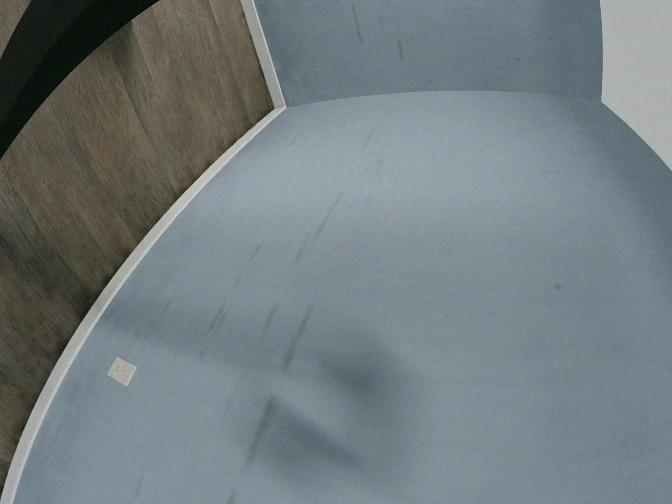

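Scene clock: 379.83 s.
move: done
base_odometry: x=+1.583 y=-2.017 heading=+0.679
turned_by_wheels: +1.600
turned_by_imu: +1.568
base_tilt: forward=-0.5 right=-1.2
lidar_m: 2.23 0.88 1.08 2.97 1.65 1.33 1.53 0.85 0.62 0.60 0.62 0.84
head_depth_mm: 712 772 864 982 1136 1338 1412 / 752 787 824 880 954 1052 1227 / 819 863 909 964 1025 1092 1173 / 901 957 1014 1082 1160 1248 1327 / 1005 1072 1147 1232 1338 1451 1424 / 1136 1219 1312 1429 1562 1655 1413 / 1302 1412 1546 1710 1907 1777 1406
base_status: done
joint_positions: lift_m=+0.285 arm_m=+0.001 wrist_yaw_rad=+2.998 wrist_pitch_rad=-0.419 wrist_roll_rad=+0.000 gripper_m=+0.030 head_pan_rad=+0.800 head_tilt_rad=-0.400
joint_status: not commanded
measured_speeds: all 0
motor_effort: left_wheel=-5.9(15.2) right_wheel=+6.2(14.8) lift_m=+26.9(28.8) arm_m=-11.7(13.2) wrist_yaw_rad=+1.8(3.0) wrist_pitch_rad=+3.1(3.2) wrist_roll_rad=+0.0(0.3) gripper_m=+0.2(0.7) head_pan_rad=-2.7(3.4) head_tilt_rad=-2.8(4.1)
hand_pose: x=+0.0109 y=+0.0764 z=+0.2973 quat_wxyz=(+0.197, +0.700, +0.097, +0.680) (m; base frame)
wrist_depth_mm: - 139 - - - - 879 / - 149 - - - - 895 / 964 163 909 942 930 910 864 / 759 189 682 732 728 726 726 / 621 597 208 585 603 602 593 / 527 521 128 148 131 513 507 / 457 280 265 276 426 444 444
pictures: none
No camera images: "cameras" was empty.

Emit:
move(base={"translate_m": 1.7}, joints={"head_pan_rad": -2.3, "head_tilt_rad": -0.35}, pace="max", cameras=[])

Emit:
move(base={"rotate_rad": -1.6}, pace="max", cameras=["nav_camera"])

Scene clock: 405.90 s.
move: done
base_odometry: x=+2.906 y=-0.949 heading=+0.679
turned_by_wheels: +0.000
turned_by_imu: +0.001
base_tilt: forward=-0.2 right=-1.2
lidar_m: 0.54 0.56 0.77 2.10 1.32 0.64 2.34 0.84 0.61 0.59 0.61 0.56
head_depth_mm: 922 1004 1105 1223 1375 1559 1522 / 818 882 957 1041 1151 1278 1389 / 734 783 842 909 989 1083 1193 / 665 706 751 805 868 943 1023 / 608 642 680 725 773 829 895 / 560 589 620 656 697 743 794 / 519 544 571 600 635 673 715
base_status: done
joint_positions: lift_m=+0.285 arm_m=+0.001 wrist_yaw_rad=+2.998 wrist_pitch_rad=-0.419 wrist_roll_rad=+0.000 gripper_m=+0.030 head_pan_rad=-2.300 head_tilt_rad=-0.350
joint_status: all done
measured_speeds: all 0
motor_effort: left_wheel=+4.1(13.4) right_wheel=+2.5(13.6) lift_m=+24.9(27.0) arm_m=-4.9(10.3) wrist_yaw_rad=+2.1(2.9) wrist_pitch_rad=+3.2(3.3) wrist_roll_rad=-0.3(0.3) gripper_m=+0.0(0.9) head_pan_rad=+3.1(5.1) head_tilt_rad=+4.8(8.9)
hand_pose: x=+0.0109 y=+0.0764 z=+0.2973 quat_wxyz=(+0.197, +0.700, +0.097, +0.680) (m; base frame)
wrist_depth_mm: - 139 - - - 879 620 / - 149 - - - 902 632 / 809 164 901 932 929 849 638 / 698 189 688 724 727 722 634 / 618 594 208 584 603 599 579 / 527 524 128 148 131 513 509 / 459 281 264 277 424 445 446
pictures: none
No camera images: "cameras" was empty.

Scene clock: 408.03 s.
move: done
base_odometry: x=+2.906 y=-0.949 heading=-0.920
turned_by_wheels: -1.600
turned_by_imu: -1.569
base_tilt: forward=-0.3 right=-1.1
lidar_m: 0.59 0.61 0.56 0.54 0.56 0.76 2.03 1.33 0.64 2.41 0.84 0.62
head_depth_mm: 1267 1250 1365 1277 1444 1483 1477 / 1323 981 1478 1070 1538 1180 1420 / 1180 1012 1369 1111 1434 1141 1299 / 545 577 612 653 700 756 855 / 600 633 669 712 760 813 873 / 683 728 776 837 901 975 1062 / 794 854 3091 3313 2497 1820 1478
base_status: done
joint_positions: lift_m=+0.285 arm_m=+0.001 wrist_yaw_rad=+2.998 wrist_pitch_rad=-0.419 wrist_roll_rad=+0.000 gripper_m=+0.030 head_pan_rad=-2.300 head_tilt_rad=-0.350
joint_status: not commanded
measured_speeds: all 0
motor_effort: left_wheel=+5.3(14.8) right_wheel=-7.0(14.9) lift_m=+24.6(25.5) arm_m=-11.8(13.0) wrist_yaw_rad=+1.5(2.9) wrist_pitch_rad=+3.1(3.3) wrist_roll_rad=+0.2(0.3) gripper_m=+0.0(1.0) head_pan_rad=+3.1(3.5) head_tilt_rad=+4.0(5.5)
hand_pose: x=+0.0109 y=+0.0764 z=+0.2973 quat_wxyz=(+0.197, +0.700, +0.097, +0.680) (m; base frame)
wrist_depth_mm: 513 138 539 548 563 583 603 / 552 149 581 598 627 635 645 / 601 163 624 662 684 697 692 / 648 188 658 695 718 730 658 / 623 593 209 588 597 599 594 / 531 525 128 148 131 510 507 / 459 280 265 277 420 445 440
pictures: nav_camera (sideways)
camera_calibration:
nav_camera: T_world_to_cam=[[-0.198899, -0.248282, 0.948048, -1.18963], [-0.755691, 0.6548, 0.0129416, 0.0379364], [-0.623995, -0.713858, -0.317864, 0.37074], [0, 0, 0, 1]] pos_world=[0.0233916, -0.0555501, 1.24518]

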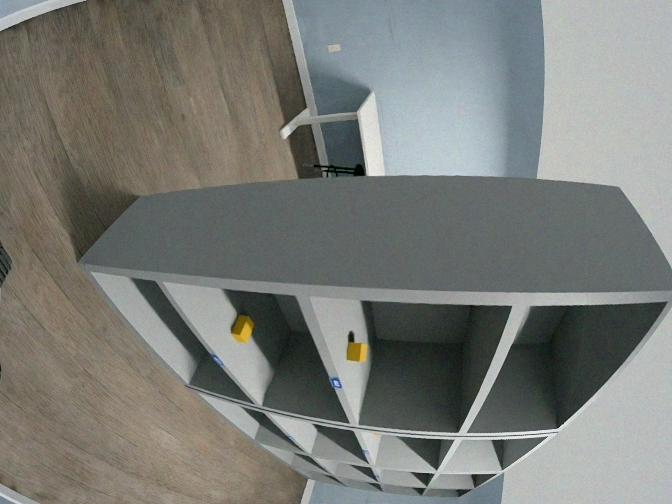

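Emit:
zoom_image(camera="nav_camera", region=[180, 300, 430, 500])

Scaled by 2.016 from the camera's 672x504 image, which has a finer 792x594 frame.

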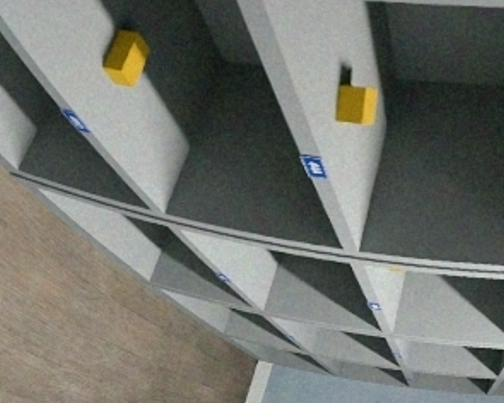

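Emit:
move(base={"translate_m": -1.0}, joints={"head_pan_rad": -1.6, "head_tilt_rad": -0.7}, pace="max", cameras=["head_camera", "nav_camera"])

Scene clock: 431.07 s.
move: done
base_odometry: x=+2.300 y=-0.153 heading=-0.920
turned_by_wheels: +0.000
turned_by_imu: -0.001
base_tilt: forward=-0.4 right=-1.2
lidar_m: 1.58 0.76 0.55 0.53 0.55 0.74 1.99 1.34 0.58 0.94 0.75 0.71
head_depth_mm: 755 792 708 582 777 858 1135 / 774 868 701 576 972 894 1125 / 772 861 695 1132 996 886 1141 / 767 857 686 1127 990 884 1136 / 766 854 644 1123 984 875 1131 / 761 846 596 1114 976 850 1116 / 759 833 658 1103 967 845 1100
base_status: done
joint_positions: lift_m=+0.285 arm_m=+0.001 wrist_yaw_rad=+2.998 wrist_pitch_rad=-0.419 wrist_roll_rad=+0.000 gripper_m=+0.030 head_pan_rad=-1.600 head_tilt_rad=-0.703
joint_status: all done
measured_speeds: all 0
motor_effort: left_wheel=-0.9(14.2) right_wheel=-7.6(15.6) lift_m=+26.7(29.9) arm_m=-10.9(12.1) wrist_yaw_rad=+1.1(3.1) wrist_pitch_rad=+3.1(3.3) wrist_roll_rad=+0.1(0.3) gripper_m=+0.3(0.9) head_pan_rad=-3.4(4.7) head_tilt_rad=+2.5(9.1)
hand_pose: x=+0.0109 y=+0.0764 z=+0.2973 quat_wxyz=(+0.197, +0.700, +0.097, +0.680) (m; base frame)
wrist_depth_mm: 497 139 524 542 554 573 591 / 544 148 561 589 609 623 651 / 590 163 619 646 671 694 719 / 634 189 652 686 694 719 713 / 621 596 208 584 603 601 600 / 528 523 128 148 131 507 510 / 455 281 265 275 422 441 443
pictures: head_camera (sideways), nav_camera (sideways)
camera_calibration:
head_camera: T_world_to_cam=[[-0.0286464, 0.60582, -0.795086, 1.04996], [0.996628, -0.0438758, -0.0693392, 0.0837895], [-0.0768921, -0.794391, -0.60252, 0.740141], [0, 0, 0, 1]] pos_world=[0.00348149, -0.0444463, 1.28657]
nav_camera: T_world_to_cam=[[-0.00119625, -0.62603, 0.779798, -0.971396], [-0.99992, 0.0105743, 0.00695521, 0.0472244], [-0.0126, -0.779727, -0.625993, 0.767942], [0, 0, 0, 1]] pos_world=[0.0557346, -0.00983768, 1.23789]

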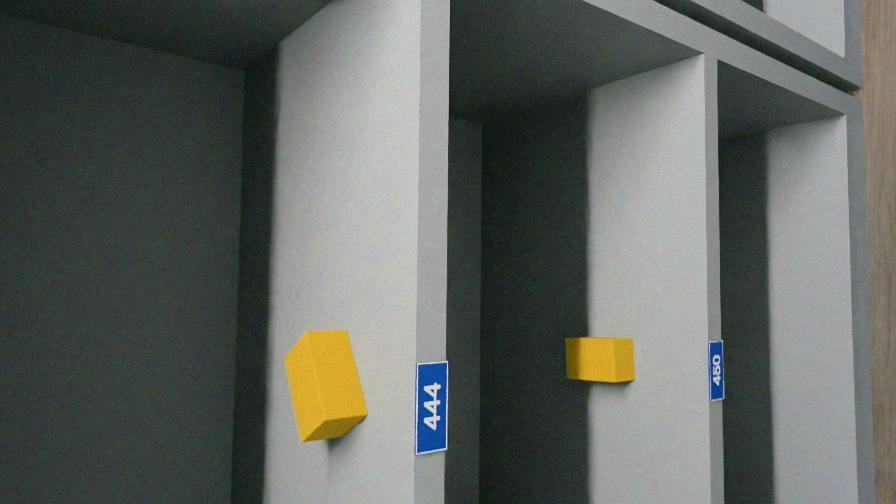

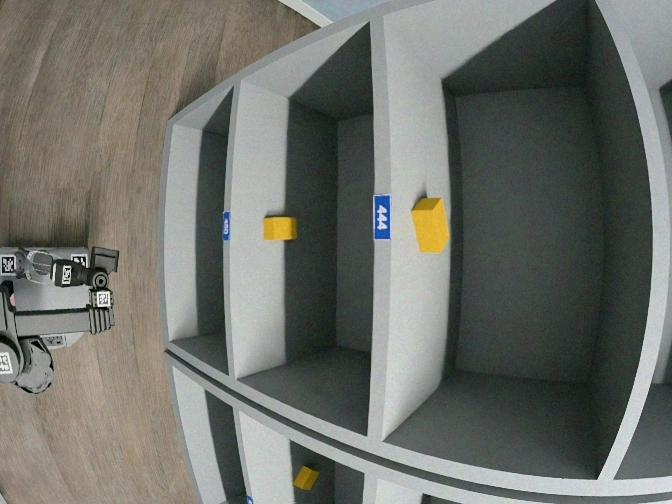

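Emit:
zoom_image(camera="head_camera", region=[690, 330, 750, 410])

Emit:
move(joints={"lift_m": 0.85}, pace="max", cameras=[])

Scaled by 6.300 from the camera's 896x504 image, which has a finer 1280x720 frame.

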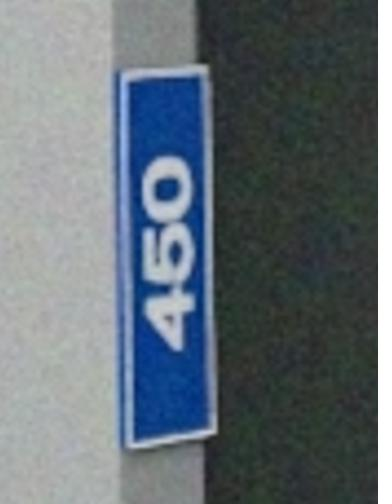

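Scene clock: 440.17 s.
move: done
base_odometry: x=+2.300 y=-0.153 heading=-0.920
turned_by_wheels: +0.000
turned_by_imu: +0.000
base_tilt: forward=-0.3 right=-1.1
lidar_m: 1.58 0.77 0.55 0.53 0.55 0.74 1.99 1.34 0.58 0.94 0.75 0.71
head_depth_mm: 756 791 707 584 779 820 - / 775 869 707 579 976 873 - / 773 861 699 573 1001 866 - / 766 858 691 566 995 863 - / 764 855 649 1117 985 833 - / 761 846 599 555 977 832 1134 / 757 839 663 1102 971 846 1100
base_status: not commanded
joint_positions: lift_m=+0.850 arm_m=+0.001 wrist_yaw_rad=+2.998 wrist_pitch_rad=-0.419 wrist_roll_rad=+0.000 gripper_m=+0.030 head_pan_rad=-1.600 head_tilt_rad=-0.700
joint_status: all done
measured_speeds: all 0
motor_effort: left_wheel=-0.7(1.7) right_wheel=-7.3(8.5) lift_m=+26.8(34.4) arm_m=-9.7(10.7) wrist_yaw_rad=+2.1(3.2) wrist_pitch_rad=+3.1(3.3) wrist_roll_rad=-0.1(0.3) gripper_m=+0.7(1.0) head_pan_rad=-3.0(3.7) head_tilt_rad=+2.2(3.8)
hand_pose: x=+0.0109 y=+0.0764 z=+0.8624 quat_wxyz=(+0.197, +0.700, +0.097, +0.680) (m; base frame)
wrist_depth_mm: 497 139 520 542 557 568 600 / 537 149 563 590 610 628 651 / 590 163 611 649 670 698 721 / 646 189 666 721 753 787 805 / 727 717 208 770 833 878 931 / 796 819 128 147 131 - - / 913 936 268 - - - -
pictures: none
No camera images: "cameras" was empty.

Emit:
move(base={"translate_m": 0.1}, joints={"wrist_yaw_rad": 0.0, "wrist_pitch_rad": -0.4}, pace="max", cameras=[])

Emit:
move(joints={"lift_m": 0.67, "wrist_pitch_rad": -0.56, "gripper_m": 0.17}, pace="max", cameras=["wrist_camera"])

Scene clock: 469.00 s.
move: done
base_odometry: x=+2.361 y=-0.233 heading=-0.920
turned_by_wheels: +0.000
turned_by_imu: +0.000
base_tilt: forward=-0.3 right=-1.3
lidar_m: 1.48 0.77 0.55 0.53 0.55 0.75 1.99 0.69 0.64 0.94 0.65 1.55
head_depth_mm: 778 868 718 587 970 879 - / 774 865 708 580 1010 871 - / 770 862 699 574 1003 846 - / 770 860 621 568 992 322 - / 765 853 616 563 985 835 1116 / 762 849 674 1112 980 851 1108 / 758 843 667 1106 974 848 1103
base_status: done
joint_positions: lift_m=+0.850 arm_m=+0.001 wrist_yaw_rad=+0.003 wrist_pitch_rad=-0.419 wrist_roll_rad=+0.000 gripper_m=+0.030 head_pan_rad=-1.600 head_tilt_rad=-0.700
joint_status: all done
measured_speeds: all 0
motor_effort: left_wheel=+4.8(12.6) right_wheel=+4.9(9.1) lift_m=+25.7(25.9) arm_m=-8.2(9.1) wrist_yaw_rad=-2.2(6.9) wrist_pitch_rad=+3.1(5.5) wrist_roll_rad=-0.2(0.3) gripper_m=+0.3(0.7) head_pan_rad=-3.1(3.3) head_tilt_rad=+2.3(2.9)
hand_pose: x=-0.0209 y=-0.3698 z=+0.8624 quat_wxyz=(+0.692, +0.148, -0.691, -0.146) (m; base frame)
wrist_depth_mm: 574 661 660 646 649 636 524 / 578 709 710 702 694 693 524 / 552 767 795 784 765 750 526 / 577 755 796 787 801 753 523 / 580 658 667 567 654 647 528 / 541 562 128 147 131 558 513 / 493 487 460 483 457 484 471
pictures: none
No camera images: "cameras" was empty.

Scene clock: 471.00 s.
move: done
base_odometry: x=+2.361 y=-0.233 heading=-0.920
turned_by_wheels: +0.000
turned_by_imu: +0.000
base_tilt: forward=-0.5 right=-1.3
lidar_m: 1.49 0.77 0.55 0.53 0.55 0.74 2.00 0.69 0.64 0.93 0.64 1.55
head_depth_mm: 776 872 717 586 967 903 1118 / 774 865 709 580 1009 895 1151 / 770 861 700 574 999 891 1124 / 765 857 621 569 993 865 441 / 764 855 616 563 982 855 1112 / 762 851 675 1112 982 851 1110 / 759 842 667 1104 974 848 1105
base_status: not commanded
joint_positions: lift_m=+0.670 arm_m=+0.001 wrist_yaw_rad=+0.003 wrist_pitch_rad=-0.571 wrist_roll_rad=+0.000 gripper_m=+0.170 head_pan_rad=-1.600 head_tilt_rad=-0.700
joint_status: all done
measured_speeds: all 0
motor_effort: left_wheel=+4.2(5.1) right_wheel=+5.1(6.0) lift_m=+26.6(28.5) arm_m=-8.1(8.7) wrist_yaw_rad=-3.5(4.5) wrist_pitch_rad=+1.7(3.8) wrist_roll_rad=+0.1(0.3) gripper_m=+0.6(84.1) head_pan_rad=-2.7(3.2) head_tilt_rad=+2.2(2.7)
hand_pose: x=-0.0210 y=-0.3481 z=+0.6499 quat_wxyz=(+0.679, +0.200, -0.678, -0.199) (m; base frame)
wrist_depth_mm: 572 677 658 652 657 640 527 / 523 545 543 491 531 523 498 / 450 445 443 421 433 428 423 / 380 377 373 369 367 364 360 / 522 367 902 871 854 348 355 / 117 141 811 800 794 755 120 / 117 706 727 718 709 692 109
pictures: wrist_camera
camera_calibration:
wrist_camera: T_world_to_cam=[[-0.998911, -0.0351634, -0.0306534, -0.00663625], [-0.00262416, 0.69843, -0.715674, 0.740686], [0.0465748, -0.714814, -0.697762, 0.37181], [0, 0, 0, 1]] pos_world=[-0.0220023, -0.251775, 0.789321]

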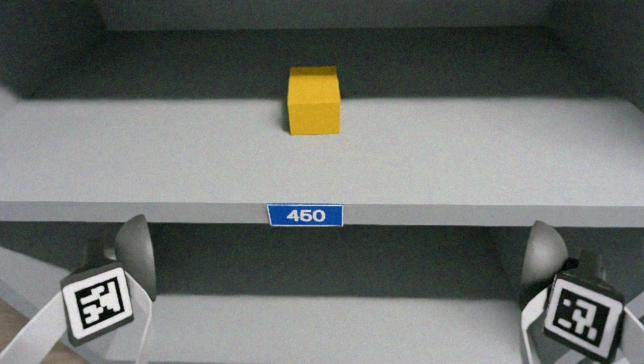

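Emit:
move(base={"translate_m": 0.02}, joints={"arm_m": 0.2, "wrist_yaw_rad": 0.06}, speeds={"arm_m": 0.2}, contact_limits={"arm_m": 40}, cameras=["wrist_camera"])

Scene clock: 503.47 s.
move: done
base_odometry: x=+2.373 y=-0.249 heading=-0.920
turned_by_wheels: +0.000
turned_by_imu: +0.000
base_tilt: forward=-0.3 right=-1.2
lidar_m: 1.47 0.76 0.55 0.53 0.55 0.74 1.99 0.70 0.65 0.94 0.63 1.53
head_depth_mm: 779 872 718 586 984 903 1124 / 773 868 710 581 1008 827 371 / 772 862 700 575 1001 487 1123 / 766 857 616 569 989 509 1132 / 763 855 648 564 989 834 1118 / 761 847 675 1110 981 850 1109 / 759 841 667 1106 976 845 1103
base_status: done
joint_positions: lift_m=+0.670 arm_m=+0.200 wrist_yaw_rad=+0.057 wrist_pitch_rad=-0.571 wrist_roll_rad=+0.000 gripper_m=+0.170 head_pan_rad=-1.600 head_tilt_rad=-0.700
joint_status: all done
measured_speeds: all 0
motor_effort: left_wheel=+3.2(9.0) right_wheel=+7.1(11.0) lift_m=+23.2(29.5) arm_m=+12.5(14.4) wrist_yaw_rad=+2.7(5.9) wrist_pitch_rad=+1.7(1.8) wrist_roll_rad=+0.0(0.3) gripper_m=+0.5(1.2) head_pan_rad=-2.8(3.0) head_tilt_rad=+1.5(2.3)
contact_limits: arm_m 40 (drawing in: default 31, maximum 55; extending or still: default 39, maximum 69)
hand_pose: x=-0.0100 y=-0.5471 z=+0.6499 quat_wxyz=(+0.684, +0.219, -0.672, -0.180) (m; base frame)
wrist_depth_mm: 490 510 495 485 469 461 453 / 502 537 523 515 505 496 489 / 451 445 443 435 431 428 424 / 377 374 375 313 365 364 360 / 327 325 322 267 314 316 313 / 117 142 283 275 278 271 119 / 117 250 254 252 249 244 109
pictures: wrist_camera
camera_calibration:
wrist_camera: T_world_to_cam=[[-0.995516, -0.0894857, -0.0306565, -0.0323119], [-0.040645, 0.697324, -0.715602, 0.878723], [0.0854137, -0.711148, -0.697835, 0.23142], [0, 0, 0, 1]] pos_world=[-0.0162178, -0.451072, 0.789319]

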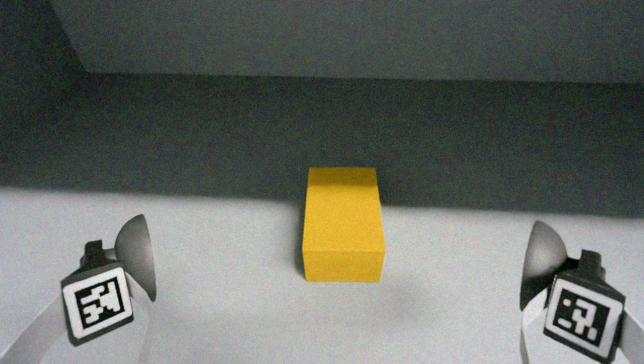

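Emit:
move(joints={"arm_m": 0.287}, contact_limits={"arm_m": 40}, cameras=[])

Emit:
move(joints={"lift_m": 0.583}, speeds={"lift_m": 0.07}, contact_limits={"lift_m": {"down": 16}}, cameras=[])

Emit:
move(joints={"gripper_m": 0.0}, cameras=["wrist_camera"])

Emit:
move(joints={"lift_m": 0.655}, cameras=["wrist_camera"])

Scene clock: 526.63 s.
move: done
base_odometry: x=+2.373 y=-0.249 heading=-0.920
turned_by_wheels: +0.000
turned_by_imu: +0.000
base_tilt: forward=-0.4 right=-1.3
lidar_m: 1.47 0.77 0.55 0.53 0.55 0.74 2.00 0.69 0.65 0.94 0.63 1.53
head_depth_mm: 776 868 718 585 988 901 1123 / 774 865 709 579 1011 828 371 / 771 860 700 574 553 822 1127 / 764 859 616 568 566 840 1133 / 764 853 648 562 953 856 1115 / 761 849 675 1110 982 850 1109 / 757 843 667 1105 975 844 1103
base_status: not commanded
joint_positions: lift_m=+0.670 arm_m=+0.287 wrist_yaw_rad=+0.057 wrist_pitch_rad=-0.571 wrist_roll_rad=+0.000 gripper_m=+0.170 head_pan_rad=-1.600 head_tilt_rad=-0.700
joint_status: all done
measured_speeds: all 0
motor_effort: left_wheel=+3.5(4.1) right_wheel=+7.9(8.7) lift_m=+25.3(26.1) arm_m=+13.5(14.2) wrist_yaw_rad=+1.7(3.3) wrist_pitch_rad=+1.6(1.8) wrist_roll_rad=-0.3(0.3) gripper_m=+0.4(1.1) head_pan_rad=-2.4(2.9) head_tilt_rad=+0.9(2.3)
contact_limits: arm_m 40 (drawing in: default 31, maximum 55; extending or still: default 39, maximum 69)
hand_pose: x=-0.0100 y=-0.6341 z=+0.6499 quat_wxyz=(+0.684, +0.219, -0.672, -0.180) (m; base frame)
wrist_depth_mm: 423 413 401 395 385 374 372 / 467 466 454 440 427 419 409 / 449 446 443 437 433 425 423 / 376 373 373 369 363 363 359 / 325 324 321 318 317 314 311 / 118 141 283 231 278 271 119 / 117 248 253 207 250 244 109
pictures: none
No camera images: "cameras" was empty.

Scene clock: 528.50 s.
move: done
base_odometry: x=+2.373 y=-0.249 heading=-0.920
turned_by_wheels: +0.000
turned_by_imu: +0.000
base_tilt: forward=-0.3 right=-1.1
lidar_m: 1.46 0.76 0.55 0.53 0.55 0.74 1.99 0.69 0.65 0.93 0.63 1.53
head_depth_mm: 778 872 717 586 984 902 1127 / 774 865 707 580 1006 893 1114 / 771 863 702 574 1001 563 1097 / 766 858 615 569 991 654 1132 / 764 854 649 563 986 856 1117 / 761 850 675 1110 983 853 1110 / 758 843 667 1107 974 846 1102
base_status: not commanded
joint_positions: lift_m=+0.583 arm_m=+0.287 wrist_yaw_rad=+0.057 wrist_pitch_rad=-0.571 wrist_roll_rad=+0.000 gripper_m=+0.170 head_pan_rad=-1.600 head_tilt_rad=-0.700
joint_status: all done
measured_speeds: all 0
motor_effort: left_wheel=+3.5(4.1) right_wheel=+8.3(8.8) lift_m=+25.1(27.0) arm_m=+11.1(13.1) wrist_yaw_rad=+2.1(3.1) wrist_pitch_rad=+1.7(1.8) wrist_roll_rad=+0.3(0.3) gripper_m=+0.5(1.0) head_pan_rad=-2.1(2.6) head_tilt_rad=+0.9(1.8)
contact_limits: arm_m 40 (drawing in: default 31, maximum 55; extending or still: default 39, maximum 69); lift_m down 16 (down: maximum 72; up: maximum 65)
hand_pose: x=-0.0100 y=-0.6341 z=+0.5629 quat_wxyz=(+0.684, +0.219, -0.672, -0.180) (m; base frame)
wrist_depth_mm: 418 414 406 393 387 378 366 / 364 359 351 349 345 343 336 / 295 291 289 286 283 278 277 / 246 245 243 176 231 237 235 / 214 211 211 153 196 206 205 / 117 141 185 134 174 178 119 / 117 163 163 145 158 160 107
pictures: none
No camera images: "cameras" was empty.

Scene clock: 530.73 s.
move: done
base_odometry: x=+2.373 y=-0.249 heading=-0.920
turned_by_wheels: +0.000
turned_by_imu: +0.000
base_tilt: forward=-0.3 right=-1.3
lidar_m: 1.46 0.77 0.55 0.53 0.55 0.74 1.99 0.70 0.65 0.94 0.63 1.53
head_depth_mm: 777 874 717 587 985 904 1126 / 773 865 708 579 1007 896 1113 / 771 863 700 574 1002 562 1099 / 768 859 616 569 993 655 1129 / 764 854 648 563 982 857 1116 / 762 850 674 1111 978 852 1105 / 758 840 667 1106 977 845 1107
base_status: not commanded
joint_positions: lift_m=+0.583 arm_m=+0.287 wrist_yaw_rad=+0.057 wrist_pitch_rad=-0.571 wrist_roll_rad=+0.000 gripper_m=+0.001 head_pan_rad=-1.600 head_tilt_rad=-0.700
joint_status: all done
measured_speeds: all 0
motor_effort: left_wheel=+3.6(4.2) right_wheel=+8.3(8.9) lift_m=+26.5(29.5) arm_m=+9.0(11.6) wrist_yaw_rad=+2.0(3.4) wrist_pitch_rad=+1.7(1.8) wrist_roll_rad=+0.1(0.3) gripper_m=-22.1(94.8) head_pan_rad=-1.6(2.6) head_tilt_rad=+0.8(1.9)
contact_limits: arm_m 40 (drawing in: default 31, maximum 55; extending or still: default 39, maximum 69); lift_m down 16 (down: maximum 72; up: maximum 65)
hand_pose: x=-0.0100 y=-0.6341 z=+0.5629 quat_wxyz=(+0.684, +0.219, -0.672, -0.180) (m; base frame)
wrist_depth_mm: 421 413 404 393 389 378 371 / 363 361 353 348 344 341 339 / 295 292 291 287 282 279 278 / 249 246 244 175 232 238 236 / 215 213 201 153 155 206 205 / 188 188 128 134 129 182 181 / 168 160 160 144 157 157 163
pictures: wrist_camera
camera_calibration:
wrist_camera: T_world_to_cam=[[-0.995516, -0.0894858, -0.0306564, -0.0427643], [-0.0406451, 0.697324, -0.715602, 0.877135], [0.0854137, -0.711148, -0.697835, 0.108841], [0, 0, 0, 1]] pos_world=[-0.0162178, -0.538072, 0.702322]

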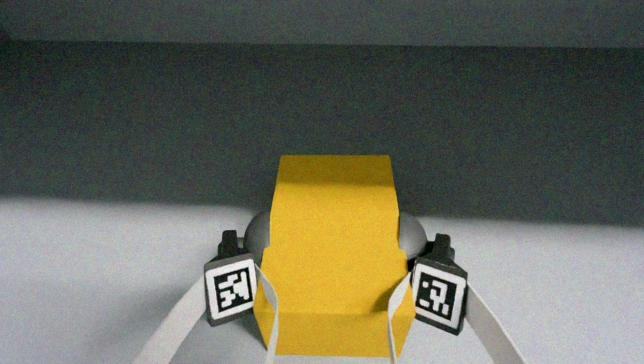

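Scene clock: 532.23 s.
move: done
base_odometry: x=+2.373 y=-0.249 heading=-0.920
turned_by_wheels: +0.000
turned_by_imu: +0.000
base_tilt: forward=-0.4 right=-1.2
lidar_m: 1.47 0.76 0.55 0.53 0.55 0.74 1.99 0.69 0.65 0.94 0.63 1.53
head_depth_mm: 776 870 717 586 982 900 1125 / 774 864 711 580 1006 830 385 / 770 861 700 574 569 822 1122 / 767 858 615 568 587 839 1131 / 764 856 649 562 960 857 1119 / 760 850 675 1108 977 852 1108 / 758 841 666 1110 973 847 1103
base_status: not commanded
joint_positions: lift_m=+0.655 arm_m=+0.287 wrist_yaw_rad=+0.057 wrist_pitch_rad=-0.572 wrist_roll_rad=+0.000 gripper_m=+0.004 head_pan_rad=-1.600 head_tilt_rad=-0.700
joint_status: all done
measured_speeds: all 0
motor_effort: left_wheel=+3.5(3.9) right_wheel=+7.9(8.7) lift_m=+28.9(32.7) arm_m=+7.3(9.6) wrist_yaw_rad=+2.4(3.0) wrist_pitch_rad=+1.7(1.9) wrist_roll_rad=-0.3(0.3) gripper_m=-9.4(22.1) head_pan_rad=-2.2(2.8) head_tilt_rad=+0.9(1.6)
contact_limits: arm_m 40 (drawing in: default 31, maximum 55; extending or still: default 39, maximum 69)
hand_pose: x=-0.0100 y=-0.6340 z=+0.6347 quat_wxyz=(+0.684, +0.219, -0.672, -0.180) (m; base frame)
wrist_depth_mm: 420 413 407 394 384 378 369 / 473 464 452 443 432 419 412 / 420 416 413 411 403 400 397 / 355 352 351 175 331 338 337 / 307 303 158 153 156 296 293 / 269 268 129 135 129 260 260 / 240 106 229 144 225 228 232
pictures: wrist_camera
camera_calibration:
wrist_camera: T_world_to_cam=[[-0.995515, -0.0894843, -0.0306864, -0.0405327], [-0.0407012, 0.69798, -0.71496, 0.928428], [0.0853961, -0.710504, -0.698492, 0.159882], [0, 0, 0, 1]] pos_world=[-0.016216, -0.538054, 0.774221]

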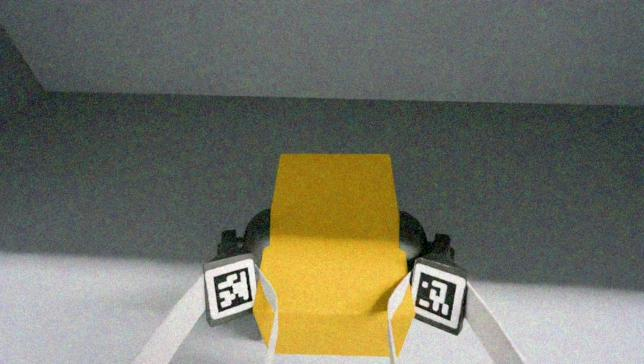

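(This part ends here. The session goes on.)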